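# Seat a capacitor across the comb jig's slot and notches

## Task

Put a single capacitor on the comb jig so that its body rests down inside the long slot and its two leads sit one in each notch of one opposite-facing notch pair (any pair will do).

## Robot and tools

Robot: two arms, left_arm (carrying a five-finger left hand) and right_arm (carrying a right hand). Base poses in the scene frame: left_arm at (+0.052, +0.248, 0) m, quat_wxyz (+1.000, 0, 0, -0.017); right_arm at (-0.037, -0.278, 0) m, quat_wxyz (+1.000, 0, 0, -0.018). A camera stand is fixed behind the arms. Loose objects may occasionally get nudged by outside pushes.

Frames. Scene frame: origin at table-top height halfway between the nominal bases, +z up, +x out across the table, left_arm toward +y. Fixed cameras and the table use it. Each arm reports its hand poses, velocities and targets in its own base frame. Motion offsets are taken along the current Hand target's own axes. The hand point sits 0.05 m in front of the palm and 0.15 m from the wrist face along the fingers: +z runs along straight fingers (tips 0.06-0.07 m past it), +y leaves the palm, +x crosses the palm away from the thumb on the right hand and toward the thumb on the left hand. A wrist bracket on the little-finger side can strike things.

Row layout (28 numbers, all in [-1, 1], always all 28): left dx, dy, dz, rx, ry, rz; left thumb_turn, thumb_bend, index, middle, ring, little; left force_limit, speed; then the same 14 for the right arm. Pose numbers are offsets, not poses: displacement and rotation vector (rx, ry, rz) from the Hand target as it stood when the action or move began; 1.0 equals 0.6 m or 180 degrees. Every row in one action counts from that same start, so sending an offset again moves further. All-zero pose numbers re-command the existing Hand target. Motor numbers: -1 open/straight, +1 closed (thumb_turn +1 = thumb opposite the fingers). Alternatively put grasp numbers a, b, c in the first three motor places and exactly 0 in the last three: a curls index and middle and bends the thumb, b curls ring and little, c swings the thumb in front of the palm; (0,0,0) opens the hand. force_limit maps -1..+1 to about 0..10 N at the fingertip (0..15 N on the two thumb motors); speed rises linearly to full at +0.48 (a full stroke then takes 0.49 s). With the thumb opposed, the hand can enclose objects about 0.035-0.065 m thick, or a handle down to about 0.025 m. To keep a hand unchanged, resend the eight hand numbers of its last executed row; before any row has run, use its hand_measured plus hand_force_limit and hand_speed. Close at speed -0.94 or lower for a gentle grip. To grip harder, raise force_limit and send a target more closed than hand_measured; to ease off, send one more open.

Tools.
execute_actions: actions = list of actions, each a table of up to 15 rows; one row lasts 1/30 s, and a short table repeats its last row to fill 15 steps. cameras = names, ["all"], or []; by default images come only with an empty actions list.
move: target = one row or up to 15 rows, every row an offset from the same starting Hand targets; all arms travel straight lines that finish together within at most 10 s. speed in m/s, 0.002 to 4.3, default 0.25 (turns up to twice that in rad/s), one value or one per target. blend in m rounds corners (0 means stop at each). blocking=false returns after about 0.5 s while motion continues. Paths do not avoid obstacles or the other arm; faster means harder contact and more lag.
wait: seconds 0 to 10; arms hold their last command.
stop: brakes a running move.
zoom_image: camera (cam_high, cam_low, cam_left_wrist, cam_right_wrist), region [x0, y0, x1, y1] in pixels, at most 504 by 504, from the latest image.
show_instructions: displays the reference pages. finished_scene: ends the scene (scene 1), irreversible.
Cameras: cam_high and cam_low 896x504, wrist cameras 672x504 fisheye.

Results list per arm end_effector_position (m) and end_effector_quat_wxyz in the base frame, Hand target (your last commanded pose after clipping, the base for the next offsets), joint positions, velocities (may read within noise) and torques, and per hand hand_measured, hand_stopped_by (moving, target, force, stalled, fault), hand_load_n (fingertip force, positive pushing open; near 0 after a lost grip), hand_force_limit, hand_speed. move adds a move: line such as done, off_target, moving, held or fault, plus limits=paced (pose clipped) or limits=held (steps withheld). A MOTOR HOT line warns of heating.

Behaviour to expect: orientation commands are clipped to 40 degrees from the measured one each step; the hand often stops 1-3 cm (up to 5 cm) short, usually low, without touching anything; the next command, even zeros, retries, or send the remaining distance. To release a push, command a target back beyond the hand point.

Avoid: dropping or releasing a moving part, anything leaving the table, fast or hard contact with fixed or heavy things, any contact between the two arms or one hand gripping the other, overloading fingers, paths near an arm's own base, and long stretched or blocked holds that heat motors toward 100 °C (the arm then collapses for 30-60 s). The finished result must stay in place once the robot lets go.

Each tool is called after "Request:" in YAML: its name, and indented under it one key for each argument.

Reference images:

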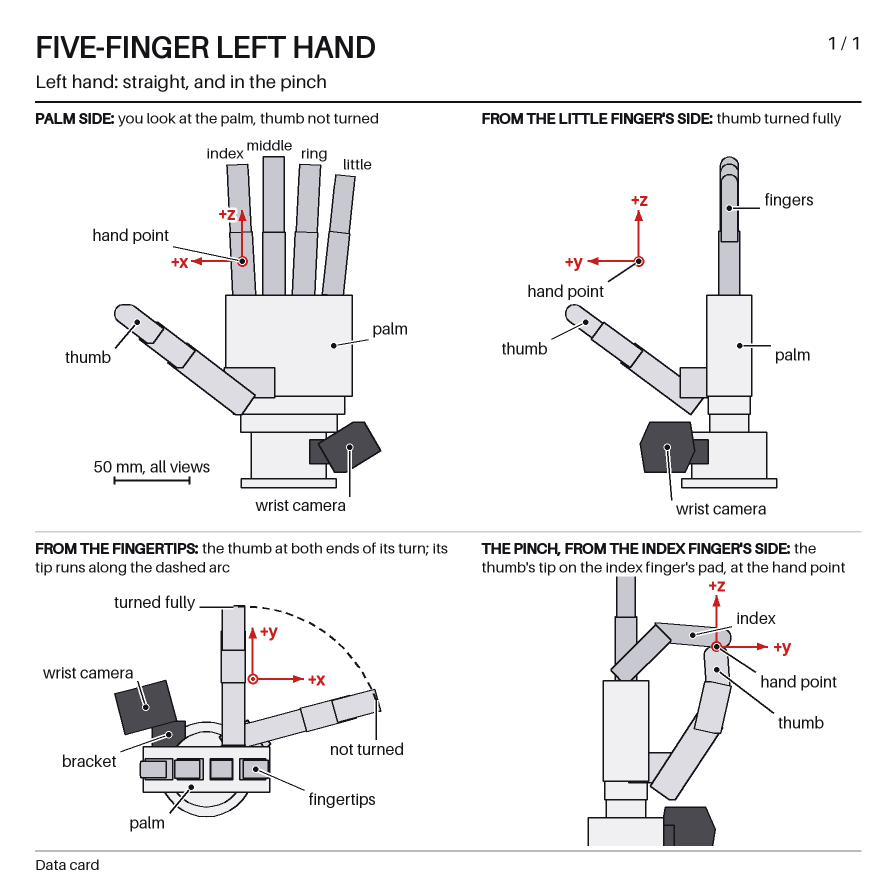

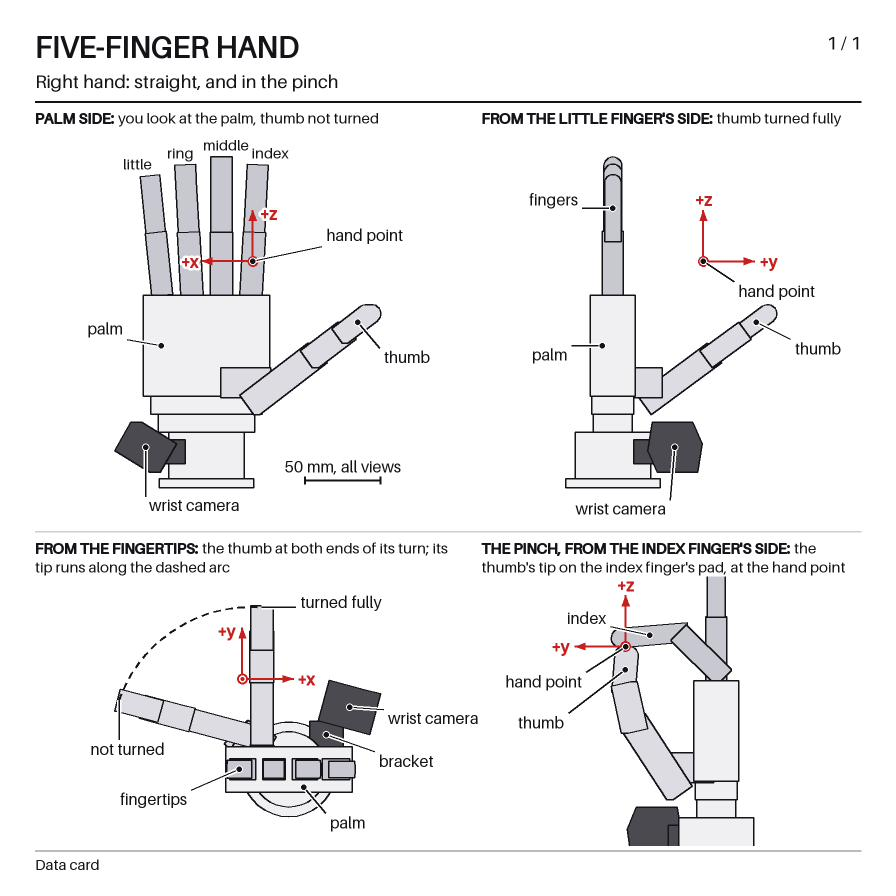

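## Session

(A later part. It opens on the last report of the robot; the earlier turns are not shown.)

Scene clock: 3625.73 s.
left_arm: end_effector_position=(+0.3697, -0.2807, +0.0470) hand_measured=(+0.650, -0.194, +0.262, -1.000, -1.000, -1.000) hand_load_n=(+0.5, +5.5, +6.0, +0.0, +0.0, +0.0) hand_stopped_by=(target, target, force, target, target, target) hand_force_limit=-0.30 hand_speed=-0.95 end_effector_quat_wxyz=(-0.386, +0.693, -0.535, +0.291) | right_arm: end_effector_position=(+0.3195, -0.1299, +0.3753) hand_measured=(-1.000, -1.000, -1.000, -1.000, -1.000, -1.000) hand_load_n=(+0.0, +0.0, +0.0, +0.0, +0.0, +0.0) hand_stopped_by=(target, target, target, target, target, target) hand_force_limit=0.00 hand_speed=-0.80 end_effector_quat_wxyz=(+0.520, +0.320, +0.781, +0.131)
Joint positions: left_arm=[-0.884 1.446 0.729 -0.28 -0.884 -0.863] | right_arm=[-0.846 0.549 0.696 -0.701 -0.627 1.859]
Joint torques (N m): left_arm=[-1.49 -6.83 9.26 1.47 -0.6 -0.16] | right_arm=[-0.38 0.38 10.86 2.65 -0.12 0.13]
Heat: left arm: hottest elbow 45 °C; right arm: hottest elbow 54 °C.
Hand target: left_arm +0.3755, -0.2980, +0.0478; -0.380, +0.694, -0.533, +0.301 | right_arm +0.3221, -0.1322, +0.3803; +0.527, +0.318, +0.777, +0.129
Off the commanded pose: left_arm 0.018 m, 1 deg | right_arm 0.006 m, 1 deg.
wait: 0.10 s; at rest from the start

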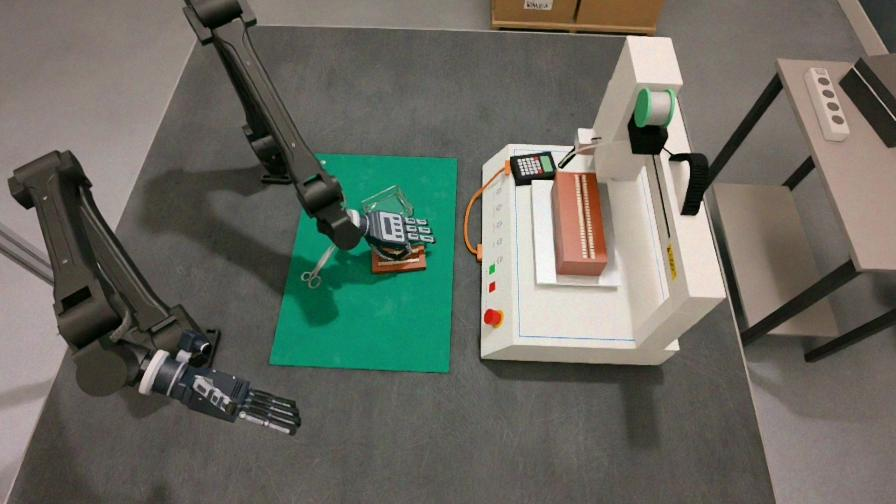

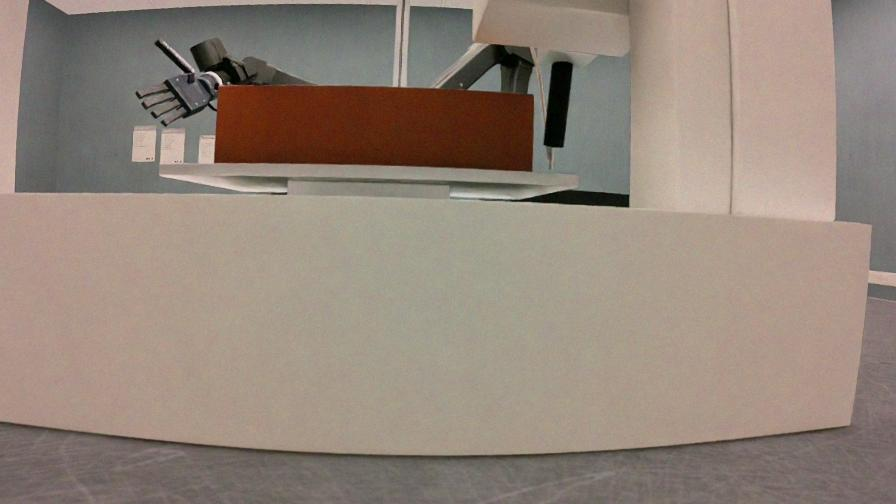

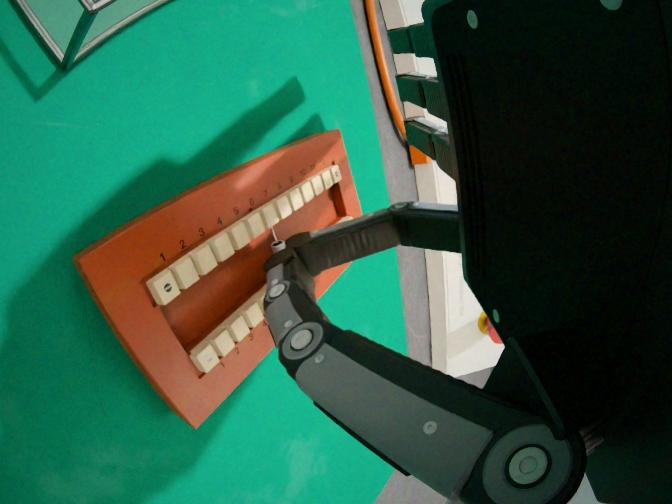

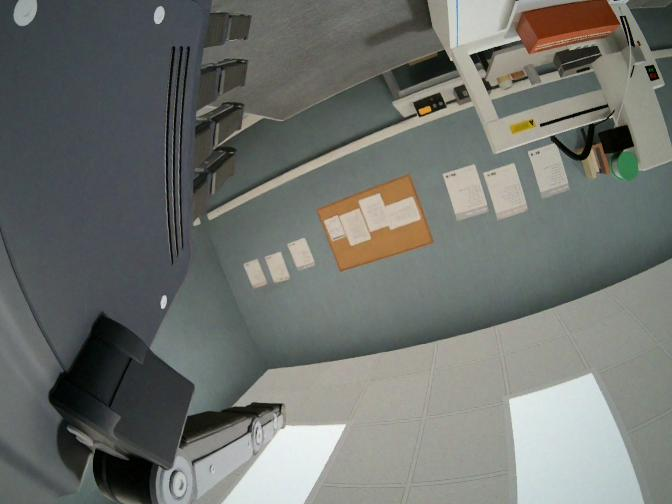

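Request:
move:
  target: [0.0001,0.0062,0.0029,0,0,0,0.65,-0.19,0.28,-1,-1,-1,-0.3,-0.95, 0,0,0,0,0,0,-1,-1,-1,-1,-1,-1,0.0,-0.8]
  speed: 0.02
  cameras: ["cam_high","cam_left_wrist"]

Request:
zoom_image:
  camera: "cam_high"
  region: [389, 244, 405, 264]

Request:
zoom_image:
  camera: "cam_left_wrist"
  region: [215, 170, 295, 250]

Scene clock: 3675.43 s.
left_arm: end_effector_position=(+0.3710, -0.2820, +0.0470) hand_measured=(+0.650, -0.194, +0.262, -1.000, -1.000, -1.000) hand_load_n=(+0.0, +6.0, +5.5, +0.0, +0.0, +0.0) hand_stopped_by=(target, target, force, target, target, target) hand_force_limit=-0.30 hand_speed=-0.95 end_effector_quat_wxyz=(-0.387, +0.693, -0.533, +0.294) | right_arm: end_effector_position=(+0.3195, -0.1299, +0.3753) hand_measured=(-1.000, -1.000, -1.000, -1.000, -1.000, -1.000) hand_load_n=(+0.0, +0.0, +0.0, +0.0, +0.0, +0.0) hand_stopped_by=(target, target, target, target, target, target) hand_force_limit=0.00 hand_speed=-0.80 end_effector_quat_wxyz=(+0.520, +0.320, +0.781, +0.131)
Joint positions: left_arm=[-0.885 1.449 0.729 -0.27 -0.888 -0.863] | right_arm=[-0.846 0.549 0.696 -0.701 -0.627 1.859]
Joint torques (N m): left_arm=[-1.79 -6.48 8.85 1.54 -0.47 -0.17] | right_arm=[-0.44 0.44 10.84 2.65 -0.12 0.13]
Heat: left arm: hottest elbow 44 °C; right arm: hottest elbow 54 °C.
Hand target: left_arm +0.3750, -0.2982, +0.0436; -0.380, +0.694, -0.533, +0.301 | right_arm +0.3221, -0.1322, +0.3803; +0.527, +0.318, +0.777, +0.129
Off the commanded pose: left_arm 0.017 m, 1 deg | right_arm 0.006 m, 1 deg.
move: off_target (left_arm)
Images, in order (width x height): cam_high 896x504, cam_left_wrist 672x504.

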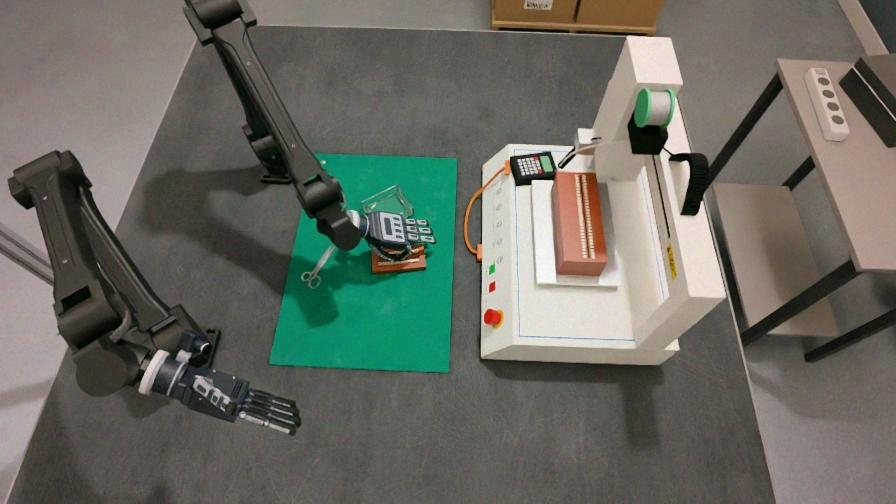

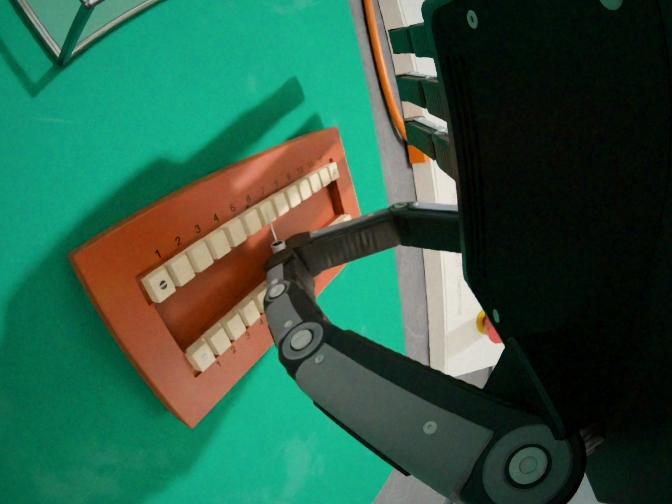

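Scaled by 25.200 from the camera's 896x504 image, which has a finer 1280x720 frame.

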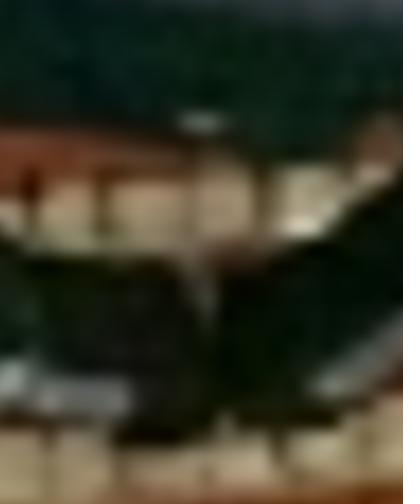

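Scaled by 6.300 from the camera's 672x504 image, which has a finer 960x720 frame.

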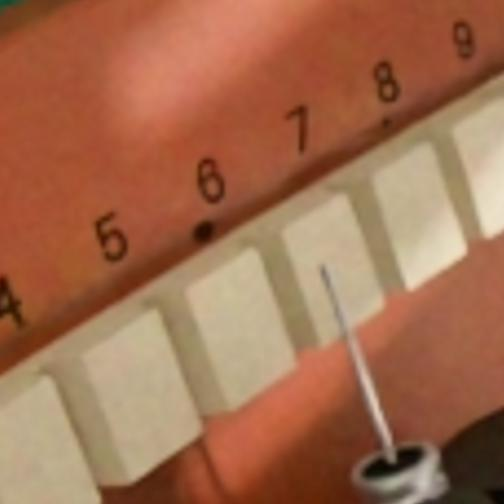

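Request:
move:
  target: [0.0015,-0.0297,-0.0138,0,0,0,0.65,-0.19,0.28,-1,-1,-1,-0.3,-0.95, 0,0,0,0,0,0,-1,-1,-1,-1,-1,-1,0.0,-0.8]
  speed: 0.03
  cameras: ["cam_high","cam_left_wrist"]

Request:
zoom_image:
  camera: "cam_high"
  region: [389, 244, 405, 264]

Request:
zoom_image:
  camera: "cam_left_wrist"
  region: [215, 170, 295, 250]

Scene clock: 3684.77 s.
left_arm: end_effector_position=(+0.3694, -0.2820, +0.0476) hand_measured=(+0.650, -0.194, +0.262, -1.000, -1.000, -1.000) hand_load_n=(+0.5, +5.5, +7.0, +0.0, +0.0, +0.0) hand_stopped_by=(target, target, force, target, target, target) hand_force_limit=-0.30 hand_speed=-0.95 end_effector_quat_wxyz=(-0.386, +0.692, -0.540, +0.285) | right_arm: end_effector_position=(+0.3195, -0.1299, +0.3753) hand_measured=(-1.000, -1.000, -1.000, -1.000, -1.000, -1.000) hand_load_n=(+0.0, +0.0, +0.0, +0.0, +0.0, +0.0) hand_stopped_by=(target, target, target, target, target, target) hand_force_limit=0.00 hand_speed=-0.80 end_effector_quat_wxyz=(+0.520, +0.320, +0.781, +0.131)
Joint positions: left_arm=[-0.885 1.449 0.743 -0.306 -0.881 -0.863] | right_arm=[-0.846 0.549 0.696 -0.701 -0.627 1.859]
Joint torques (N m): left_arm=[-1.03 -9.58 9.96 0.81 -0.62 -0.1] | right_arm=[-0.44 0.44 10.84 2.63 -0.12 0.13]
Heat: left arm: hottest elbow 44 °C; right arm: hottest elbow 54 °C.
Hand target: left_arm +0.3775, -0.2982, +0.0631; -0.380, +0.694, -0.533, +0.301 | right_arm +0.3221, -0.1322, +0.3803; +0.527, +0.318, +0.777, +0.129
Off the commanded pose: left_arm 0.024 m, 2 deg | right_arm 0.006 m, 1 deg.
move: off_target (left_arm)
Images, in order (width x height): cam_high 896x504, cam_left_wrist 672x504.

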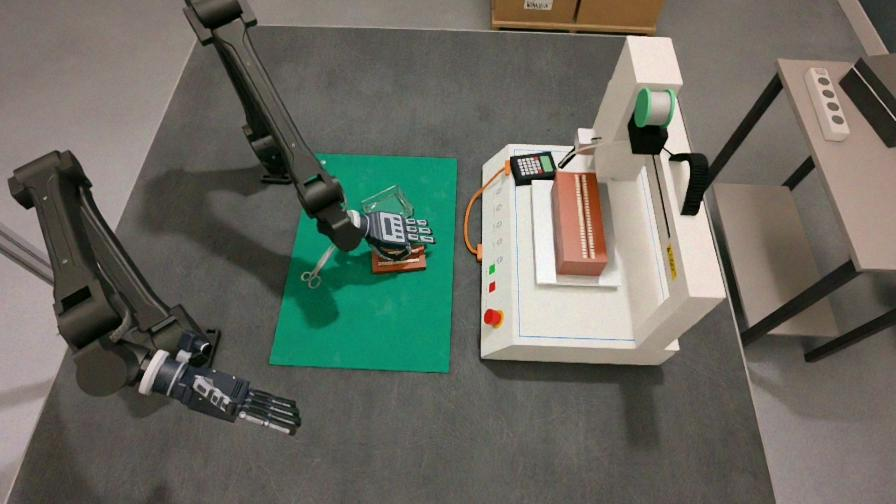

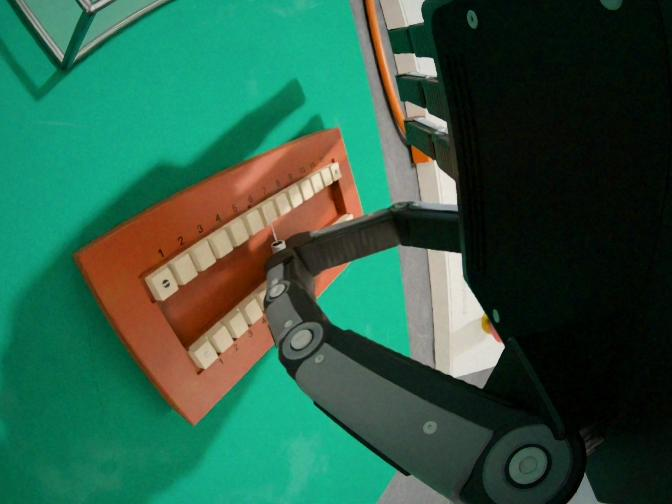

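Scaled by 25.200 from the camera's 896x504 image, which has a finer 1280x720 frame.

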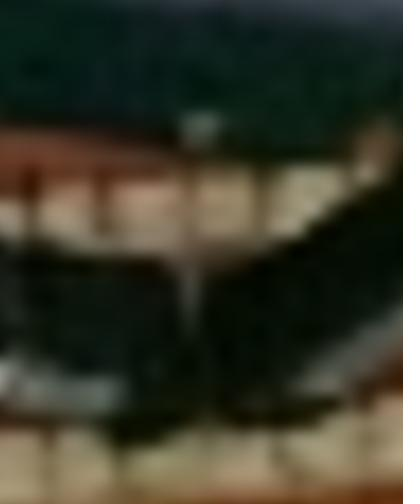

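Scaled by 6.300 from the camera's 672x504 image, which has a finer 960x720 frame.

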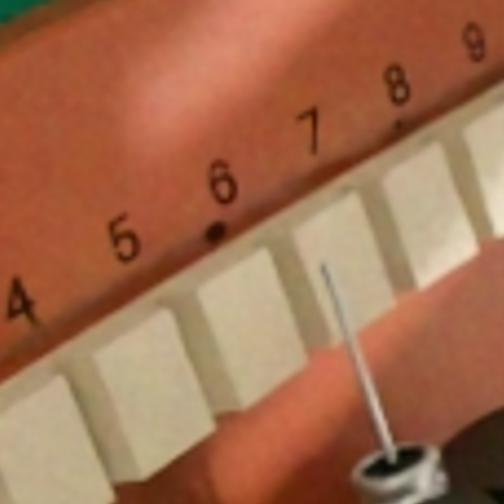

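Request:
move:
  target: [-0.0014,0.0228,0.0095,0,0,0,0.65,-0.19,0.28,-1,-1,-1,-0.3,-0.95, 0,0,0,0,0,0,-1,-1,-1,-1,-1,-1,0.0,-0.8]
  speed: 0.02
  cameras: ["cam_high","cam_left_wrist"]

Request:
zoom_image:
  camera: "cam_high"
  region: [389, 244, 405, 264]

Request:
zoom_image:
  camera: "cam_left_wrist"
  region: [215, 170, 295, 250]

Scene clock: 3697.33 s.
left_arm: end_effector_position=(+0.3721, -0.2850, +0.0481) hand_measured=(+0.650, -0.194, +0.262, -1.000, -1.000, -1.000) hand_load_n=(+0.0, +5.0, +7.0, +0.0, +0.0, +0.0) hand_stopped_by=(target, target, force, target, target, target) hand_force_limit=-0.30 hand_speed=-0.95 end_effector_quat_wxyz=(-0.385, +0.693, -0.536, +0.291) | right_arm: end_effector_position=(+0.3195, -0.1299, +0.3753) hand_measured=(-1.000, -1.000, -1.000, -1.000, -1.000, -1.000) hand_load_n=(+0.0, +0.0, +0.0, +0.0, +0.0, +0.0) hand_stopped_by=(target, target, target, target, target, target) hand_force_limit=0.00 hand_speed=-0.80 end_effector_quat_wxyz=(+0.520, +0.320, +0.781, +0.131)
Joint positions: left_arm=[-0.885 1.454 0.743 -0.286 -0.882 -0.864] | right_arm=[-0.846 0.549 0.696 -0.701 -0.627 1.859]
Joint torques (N m): left_arm=[-1.67 -7.71 8.28 1.62 -0.7 -0.16] | right_arm=[-0.38 0.38 10.85 2.63 -0.12 0.13]
Heat: left arm: hottest elbow 42 °C; right arm: hottest elbow 54 °C.
Hand target: left_arm +0.3751, -0.2983, +0.0486; -0.380, +0.694, -0.533, +0.301 | right_arm +0.3221, -0.1322, +0.3803; +0.527, +0.318, +0.777, +0.129
Off the commanded pose: left_arm 0.014 m, 1 deg | right_arm 0.006 m, 1 deg.
move: off_target (left_arm)
Images, in order (width x height): cam_high 896x504, cam_left_wrist 672x504.

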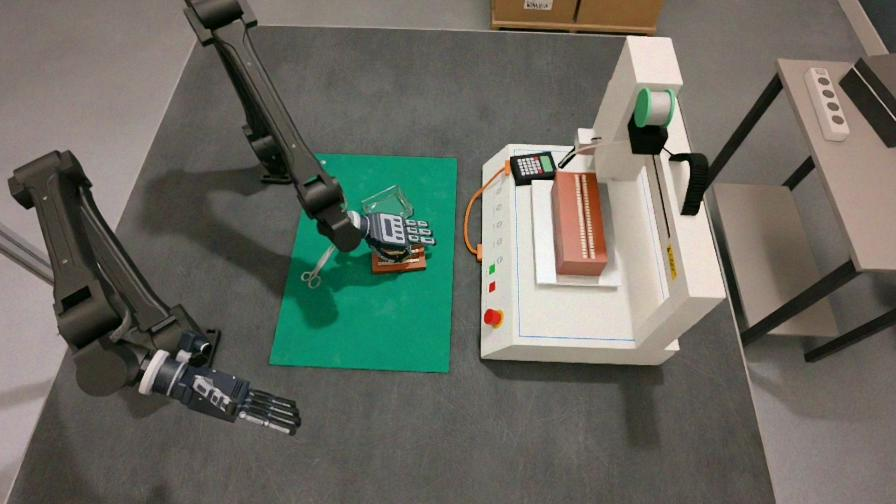

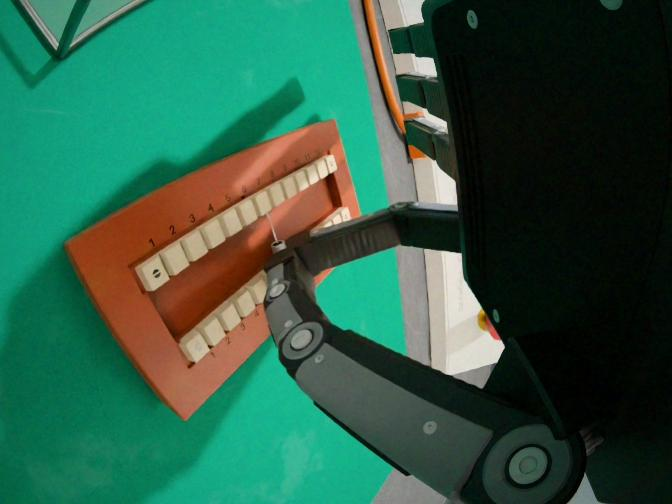

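Scaled by 25.200 from the camera's 896x504 image, which has a finer 1280x720 frame.

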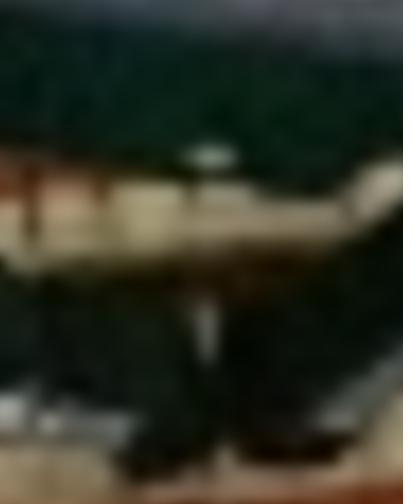

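Scaled by 6.300 from the camera's 672x504 image, which has a finer 960x720 frame.

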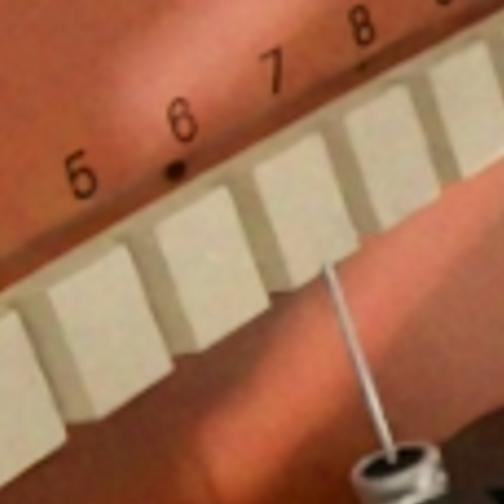

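Request:
move:
  target: [-0.0380,-0.0317,-0.0040,0,0,0,0.65,-0.19,0.28,-1,-1,-1,-0.3,-0.95, 0,0,0,0,0,0,-1,-1,-1,-1,-1,-1,0.0,-0.8]
  speed: 0.03
  cameras: ["cam_high","cam_left_wrist"]

Request:
zoom_image:
  camera: "cam_high"
  region: [389, 244, 405, 264]

Request:
zoom_image:
  camera: "cam_left_wrist"
  region: [215, 170, 295, 250]

Scene clock: 3707.83 s.
left_arm: end_effector_position=(+0.3735, -0.2778, +0.0602) hand_measured=(+0.650, -0.194, +0.262, -1.000, -1.000, -1.000) hand_load_n=(+0.5, +5.0, +7.0, +0.0, +0.0, +0.0) hand_stopped_by=(target, target, force, target, target, target) hand_force_limit=-0.30 hand_speed=-0.95 end_effector_quat_wxyz=(-0.379, +0.694, -0.536, +0.297) | right_arm: end_effector_position=(+0.3195, -0.1299, +0.3753) hand_measured=(-1.000, -1.000, -1.000, -1.000, -1.000, -1.000) hand_load_n=(+0.0, +0.0, +0.0, +0.0, +0.0, +0.0) hand_stopped_by=(target, target, target, target, target, target) hand_force_limit=0.00 hand_speed=-0.80 end_effector_quat_wxyz=(+0.520, +0.320, +0.781, +0.131)
Joint positions: left_arm=[-0.864 1.408 0.731 -0.286 -0.859 -0.835] | right_arm=[-0.846 0.549 0.696 -0.701 -0.627 1.859]
Joint torques (N m): left_arm=[0.67 -10.29 6.53 1.55 -0.59 0.11] | right_arm=[-0.38 0.38 10.85 2.62 -0.13 0.13]
Heat: left arm: hottest elbow 41 °C; right arm: hottest elbow 54 °C.
Hand target: left_arm +0.3771, -0.2740, +0.0657; -0.380, +0.694, -0.533, +0.301 | right_arm +0.3221, -0.1322, +0.3803; +0.527, +0.318, +0.777, +0.129
Off the commanded pose: left_arm 0.008 m, 1 deg | right_arm 0.006 m, 1 deg.
move: done
Images, in order (width x height): cam_high 896x504, cam_left_wrist 672x504.

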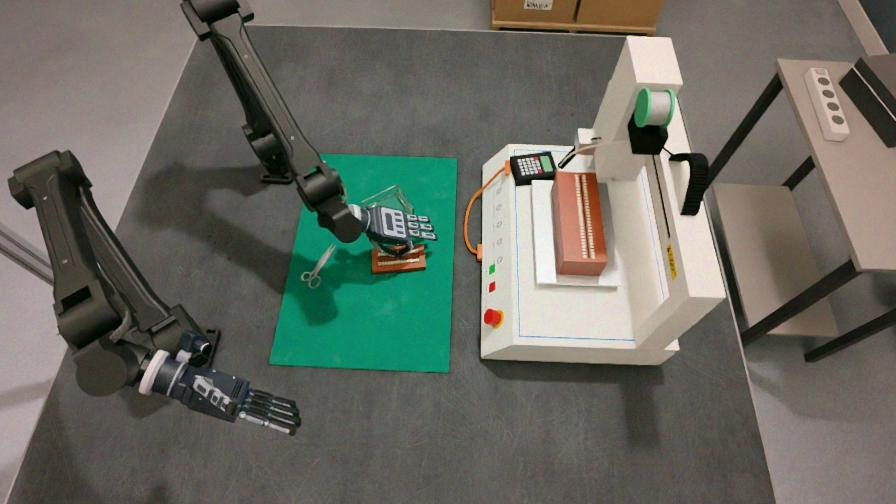

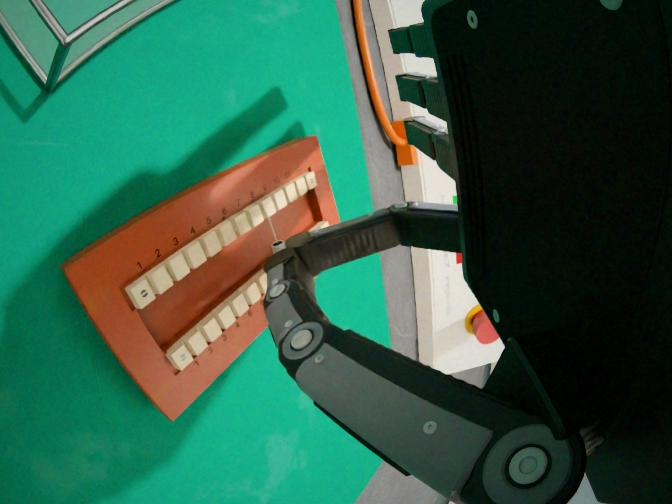

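Scaled by 25.200 from the camera's 896x504 image, which has a finer 1280x720 frame.

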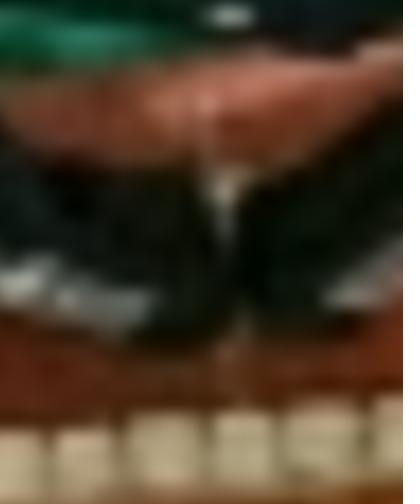

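Scaled by 6.300 from the camera's 672x504 image, which has a finer 960x720 frame.

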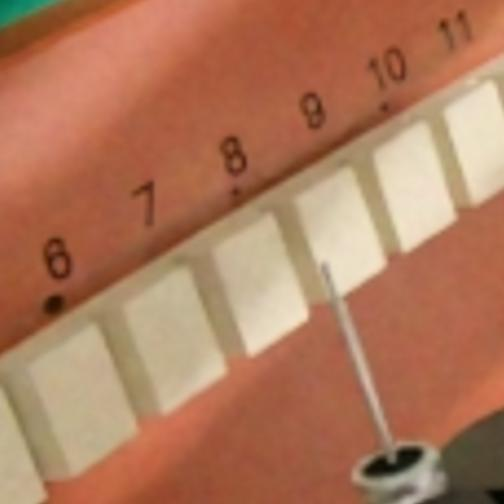

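Request:
move:
  target: [-0.0024,0.0237,0.0051,0,0,0,0.65,-0.19,0.28,-1,-1,-1,-0.3,-0.95, 0,0,0,0,0,0,-1,-1,-1,-1,-1,-1,0.0,-0.8]
  speed: 0.03
  cameras: ["cam_high","cam_left_wrist"]

Request:
zoom_image:
  camera: "cam_high"
  region: [389, 244, 405, 264]

Request:
zoom_image:
  camera: "cam_left_wrist"
  region: [215, 170, 295, 250]

Scene clock: 3722.63 s.
left_arm: end_effector_position=(+0.3709, -0.2746, +0.0543) hand_measured=(+0.650, -0.194, +0.262, -1.000, -1.000, -1.000) hand_load_n=(+0.0, +5.5, +7.0, +0.0, +0.0, +0.0) hand_stopped_by=(target, target, force, target, target, target) hand_force_limit=-0.30 hand_speed=-0.95 end_effector_quat_wxyz=(-0.378, +0.694, -0.534, +0.300) | right_arm: end_effector_position=(+0.3195, -0.1299, +0.3753) hand_measured=(-1.000, -1.000, -1.000, -1.000, -1.000, -1.000) hand_load_n=(+0.0, +0.0, +0.0, +0.0, +0.0, +0.0) hand_stopped_by=(target, target, target, target, target, target) hand_force_limit=0.00 hand_speed=-0.80 end_effector_quat_wxyz=(+0.520, +0.320, +0.781, +0.131)
Joint positions: left_arm=[-0.864 1.408 0.707 -0.254 -0.859 -0.835] | right_arm=[-0.846 0.549 0.696 -0.701 -0.627 1.859]
Joint torques (N m): left_arm=[-0.26 -8.18 6.42 1.63 -0.8 0] | right_arm=[-0.38 0.38 10.85 2.65 -0.12 0.13]
Heat: left arm: hottest elbow 40 °C; right arm: hottest elbow 54 °C.
Hand target: left_arm +0.3720, -0.2740, +0.0520; -0.380, +0.694, -0.532, +0.301 | right_arm +0.3221, -0.1322, +0.3803; +0.527, +0.318, +0.777, +0.129
Off the commanded pose: left_arm 0.003 m, 0 deg | right_arm 0.006 m, 1 deg.
move: done
Images, in order (width x height): cam_high 896x504, cam_left_wrist 672x504.

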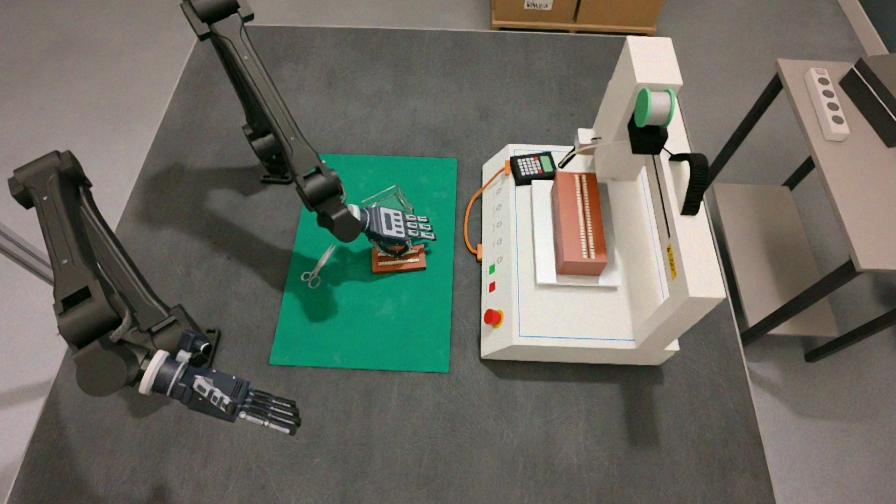

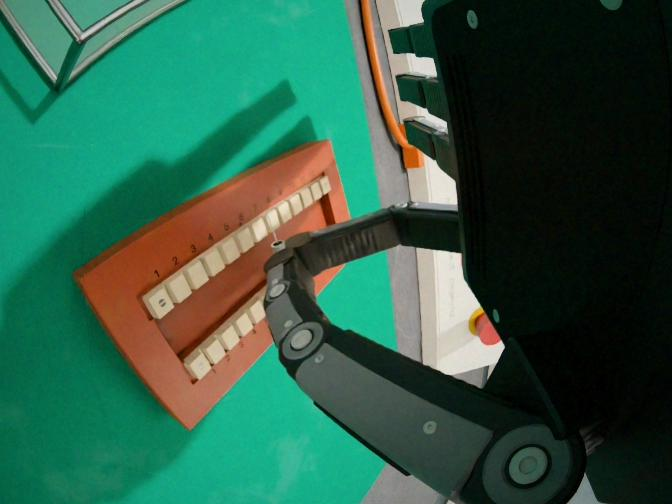

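Scaled by 25.200 from the camera's 896x504 image, which has a finer 1280x720 frame.

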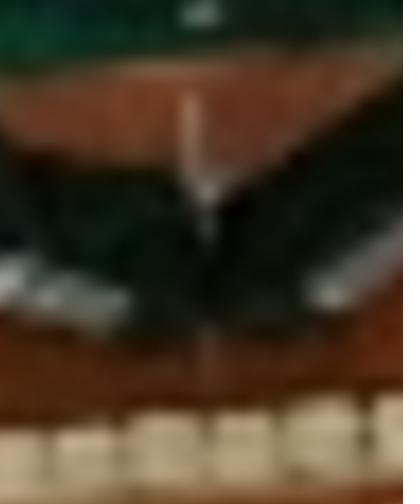

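Scaled by 6.300 from the camera's 672x504 image, which has a finer 960x720 frame.

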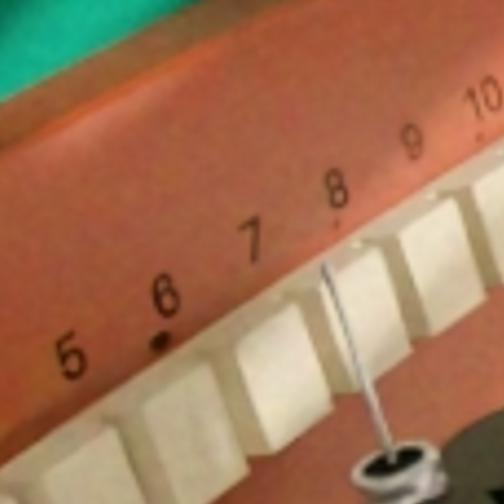

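Request:
move:
  target: [0.0339,0.0047,-0.0075,0,0,0,0.65,-0.19,0.28,-1,-1,-1,-0.3,-0.95, 0,0,0,0,0,0,-1,-1,-1,-1,-1,-1,0.0,-0.8]
  speed: 0.03
  cameras: ["cam_high","cam_left_wrist"]

Request:
zoom_image:
  camera: "cam_high"
  region: [389, 244, 405, 264]

Request:
zoom_image:
  camera: "cam_left_wrist"
  region: [215, 170, 295, 250]

Scene clock: 3746.43 s.
left_arm: end_effector_position=(+0.3656, -0.2784, +0.0458) hand_measured=(+0.650, -0.194, +0.262, -1.000, -1.000, -1.000) hand_load_n=(+0.0, +2.0, +2.5, +0.0, +0.0, +0.0) hand_stopped_by=(target, target, force, target, target, target) hand_force_limit=-0.30 hand_speed=-0.95 end_effector_quat_wxyz=(-0.385, +0.693, -0.536, +0.292) | right_arm: end_effector_position=(+0.3195, -0.1299, +0.3753) hand_measured=(-1.000, -1.000, -1.000, -1.000, -1.000, -1.000) hand_load_n=(+0.0, +0.0, +0.0, +0.0, +0.0, +0.0) hand_stopped_by=(target, target, target, target, target, target) hand_force_limit=0.00 hand_speed=-0.80 end_effector_quat_wxyz=(+0.520, +0.320, +0.781, +0.131)
Joint positions: left_arm=[-0.887 1.436 0.715 -0.277 -0.881 -0.864] | right_arm=[-0.846 0.549 0.696 -0.701 -0.627 1.859]
Joint torques (N m): left_arm=[-1.38 -7.41 9.81 0.85 -0.73 -0.16] | right_arm=[-0.38 0.38 10.85 2.63 -0.12 0.13]
Heat: left arm: hottest elbow 40 °C; right arm: hottest elbow 54 °C.
Hand target: left_arm +0.3718, -0.2950, +0.0521; -0.380, +0.694, -0.533, +0.301 | right_arm +0.3221, -0.1322, +0.3803; +0.527, +0.318, +0.777, +0.129
Off the commanded pose: left_arm 0.019 m, 1 deg | right_arm 0.006 m, 1 deg.
move: off_target (left_arm)
Images, in order (width x height): cam_high 896x504, cam_left_wrist 672x504.

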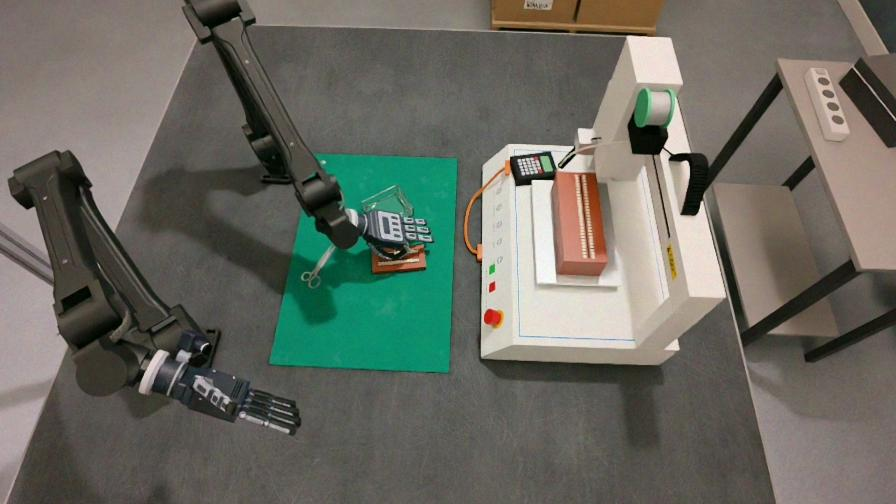

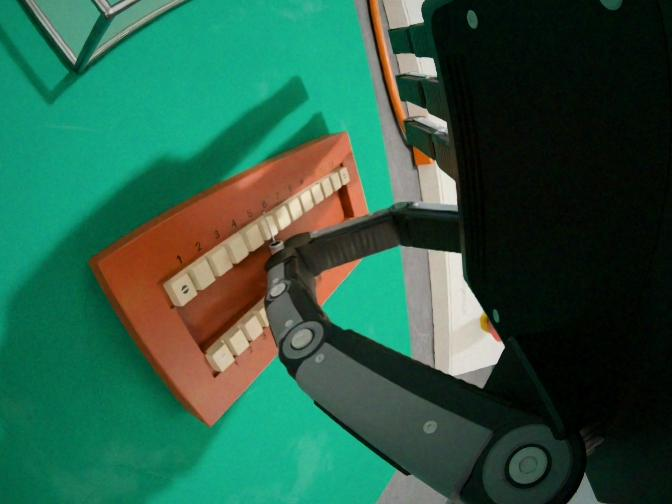

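Scaled by 25.200 from the camera's 896x504 image, which has a finer 1280x720 frame.

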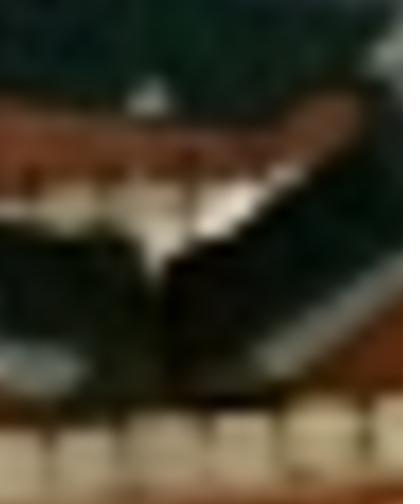

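Scaled by 6.300 from the camera's 672x504 image, which has a finer 960x720 frame.

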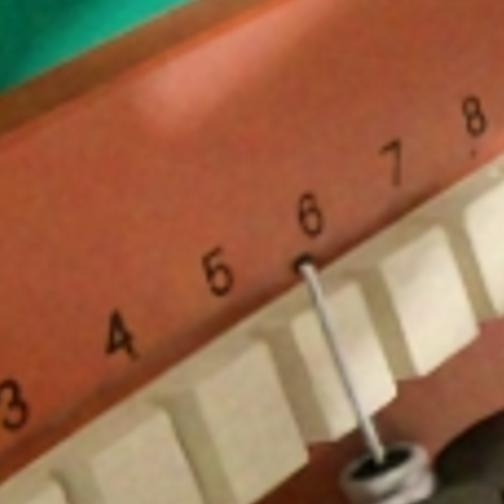

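Request:
move:
  target: [0.0024,-0.0255,-0.0064,0,0,0,0.65,-0.19,0.28,-1,-1,-1,-0.3,-0.95, 0,0,0,0,0,0,-1,-1,-1,-1,-1,-1,0.0,-0.8]
  speed: 0.03
  cameras: ["cam_high","cam_left_wrist"]

Request:
zoom_image:
  camera: "cam_high"
  region: [389, 244, 405, 264]

Request:
zoom_image:
  camera: "cam_left_wrist"
  region: [215, 170, 295, 250]

Scene clock: 3764.47 s.
left_arm: end_effector_position=(+0.3671, -0.2809, +0.0506) hand_measured=(+0.650, -0.194, +0.262, -1.000, -1.000, -1.000) hand_load_n=(+0.0, +2.5, +2.5, -0.5, +0.0, +0.0) hand_stopped_by=(target, target, force, target, target, target) hand_force_limit=-0.30 hand_speed=-0.95 end_effector_quat_wxyz=(-0.385, +0.692, -0.540, +0.286) | right_arm: end_effector_position=(+0.3195, -0.1299, +0.3753) hand_measured=(-1.000, -1.000, -1.000, -1.000, -1.000, -1.000) hand_load_n=(+0.0, +0.0, +0.0, +0.0, +0.0, +0.0) hand_stopped_by=(target, target, target, target, target, target) hand_force_limit=0.00 hand_speed=-0.80 end_effector_quat_wxyz=(+0.520, +0.320, +0.781, +0.131)
Joint positions: left_arm=[-0.887 1.436 0.739 -0.314 -0.879 -0.864] | right_arm=[-0.846 0.549 0.696 -0.701 -0.627 1.859]
Joint torques (N m): left_arm=[-0.62 -9.58 10.03 0.8 -0.62 -0.04] | right_arm=[-0.38 0.38 10.84 2.63 -0.12 0.13]
Heat: left arm: hottest elbow 39 °C; right arm: hottest elbow 54 °C.
Hand target: left_arm +0.3769, -0.2949, +0.0672; -0.380, +0.694, -0.533, +0.301 | right_arm +0.3221, -0.1322, +0.3803; +0.527, +0.318, +0.777, +0.129
Off the commanded pose: left_arm 0.024 m, 2 deg | right_arm 0.006 m, 1 deg.
move: off_target (left_arm)
Images, in order (width x height): cam_high 896x504, cam_left_wrist 672x504.

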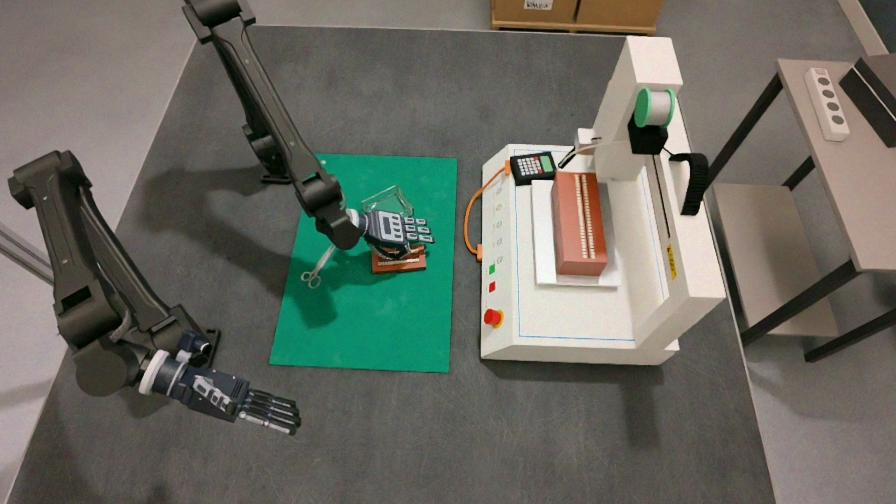

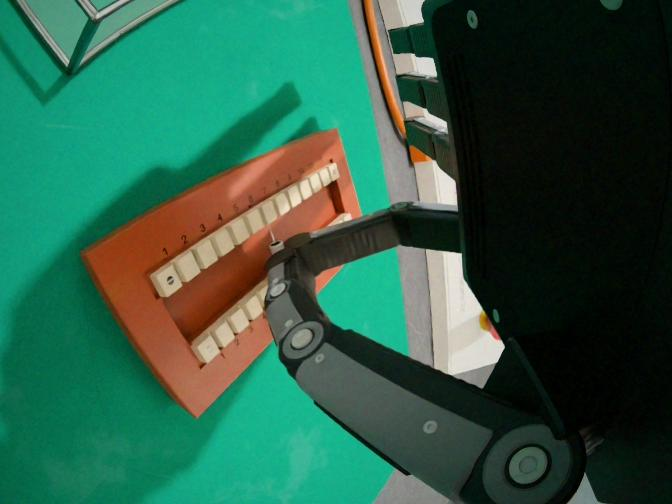

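Scaled by 25.200 from the camera's 896x504 image, which has a finer 1280x720 frame.

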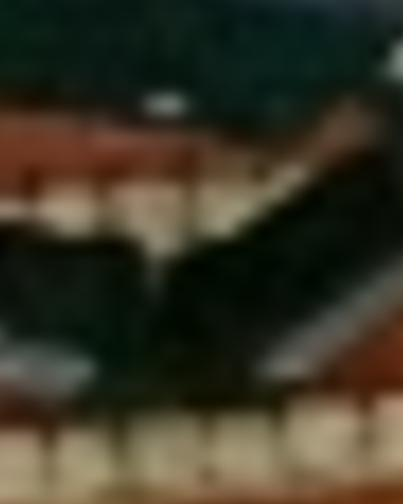

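Scaled by 6.300 from the camera's 672x504 image, which has a finer 960x720 frame.

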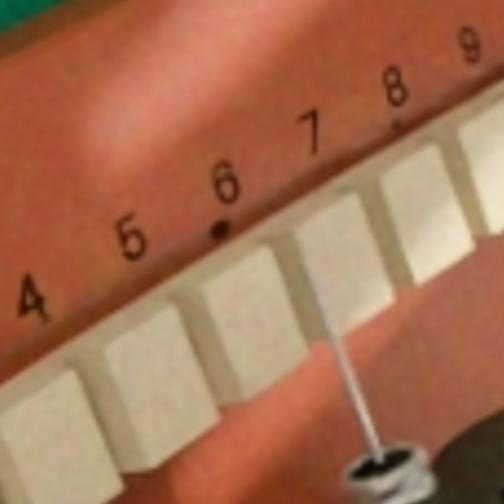

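Request:
move:
  target: [-0.0003,0.0170,0.0106,0,0,0,0.65,-0.19,0.28,-1,-1,-1,-0.3,-0.95, 0,0,0,0,0,0,-1,-1,-1,-1,-1,-1,0.0,-0.8]
  speed: 0.02
  cameras: ["cam_high","cam_left_wrist"]

Request:
zoom_image:
  camera: "cam_high"
  region: [389, 244, 405, 264]

Request:
zoom_image:
  camera: "cam_left_wrist"
  region: [215, 170, 295, 250]

Scene clock: 3805.80 s.
left_arm: end_effector_position=(+0.3693, -0.2836, +0.0516) hand_measured=(+0.650, -0.194, +0.262, -1.000, -1.000, -1.000) hand_load_n=(+0.0, +2.5, +2.5, +0.0, +0.0, +0.0) hand_stopped_by=(target, target, force, target, target, target) hand_force_limit=-0.30 hand_speed=-0.95 end_effector_quat_wxyz=(-0.383, +0.693, -0.537, +0.292) | right_arm: end_effector_position=(+0.3195, -0.1299, +0.3753) hand_measured=(-1.000, -1.000, -1.000, -1.000, -1.000, -1.000) hand_load_n=(+0.0, +0.0, -0.5, +0.0, +0.0, +0.0) hand_stopped_by=(target, target, target, target, target, target) hand_force_limit=0.00 hand_speed=-0.80 end_effector_quat_wxyz=(+0.520, +0.320, +0.781, +0.131)
Joint positions: left_arm=[-0.887 1.438 0.739 -0.297 -0.879 -0.864] | right_arm=[-0.846 0.549 0.696 -0.701 -0.627 1.859]
Joint torques (N m): left_arm=[-0.73 -7.71 8.84 1.62 -0.62 -0.05] | right_arm=[-0.44 0.44 10.82 2.62 -0.12 0.13]
Heat: left arm: hottest elbow 40 °C; right arm: hottest elbow 54 °C.
Hand target: left_arm +0.3769, -0.2950, +0.0551; -0.380, +0.694, -0.533, +0.301 | right_arm +0.3221, -0.1322, +0.3803; +0.527, +0.318, +0.777, +0.129
Off the commanded pose: left_arm 0.014 m, 1 deg | right_arm 0.006 m, 1 deg.
move: off_target (left_arm)
Images, in order (width x height): cam_high 896x504, cam_left_wrist 672x504.

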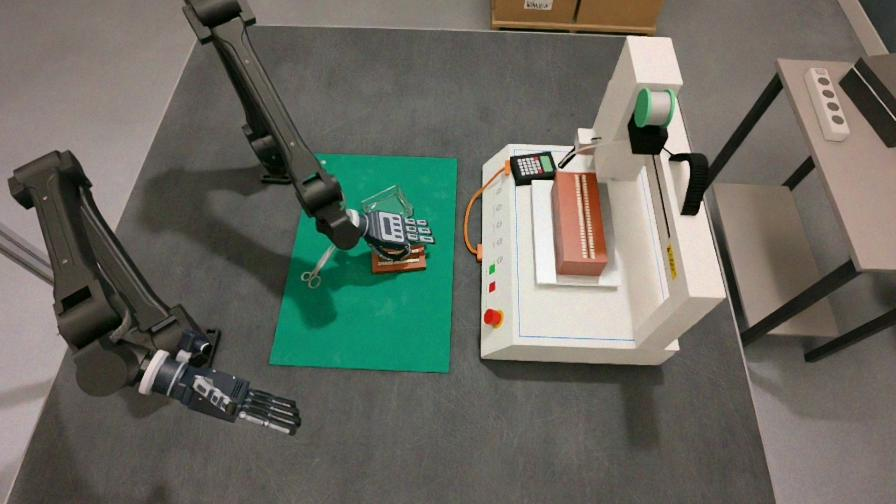

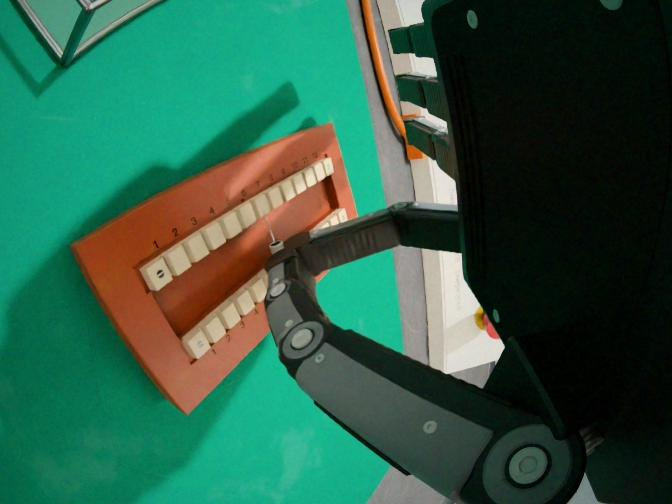

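Scaled by 25.200 from the camera's 896x504 image, which has a finer 1280x720 frame.

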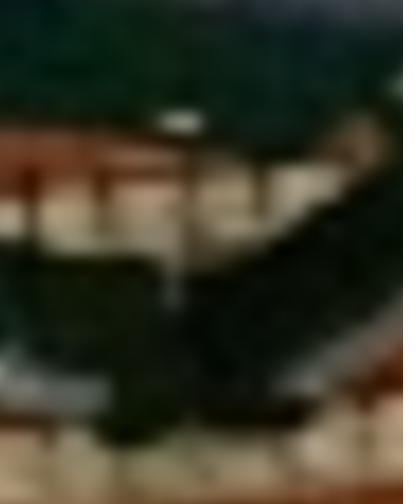

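Scaled by 6.300 from the camera's 672x504 image, which has a finer 960x720 frame.

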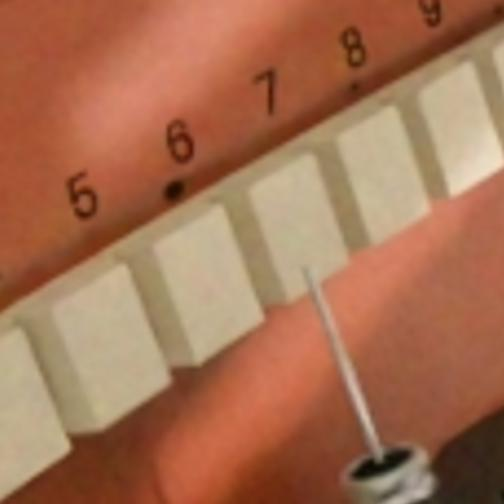

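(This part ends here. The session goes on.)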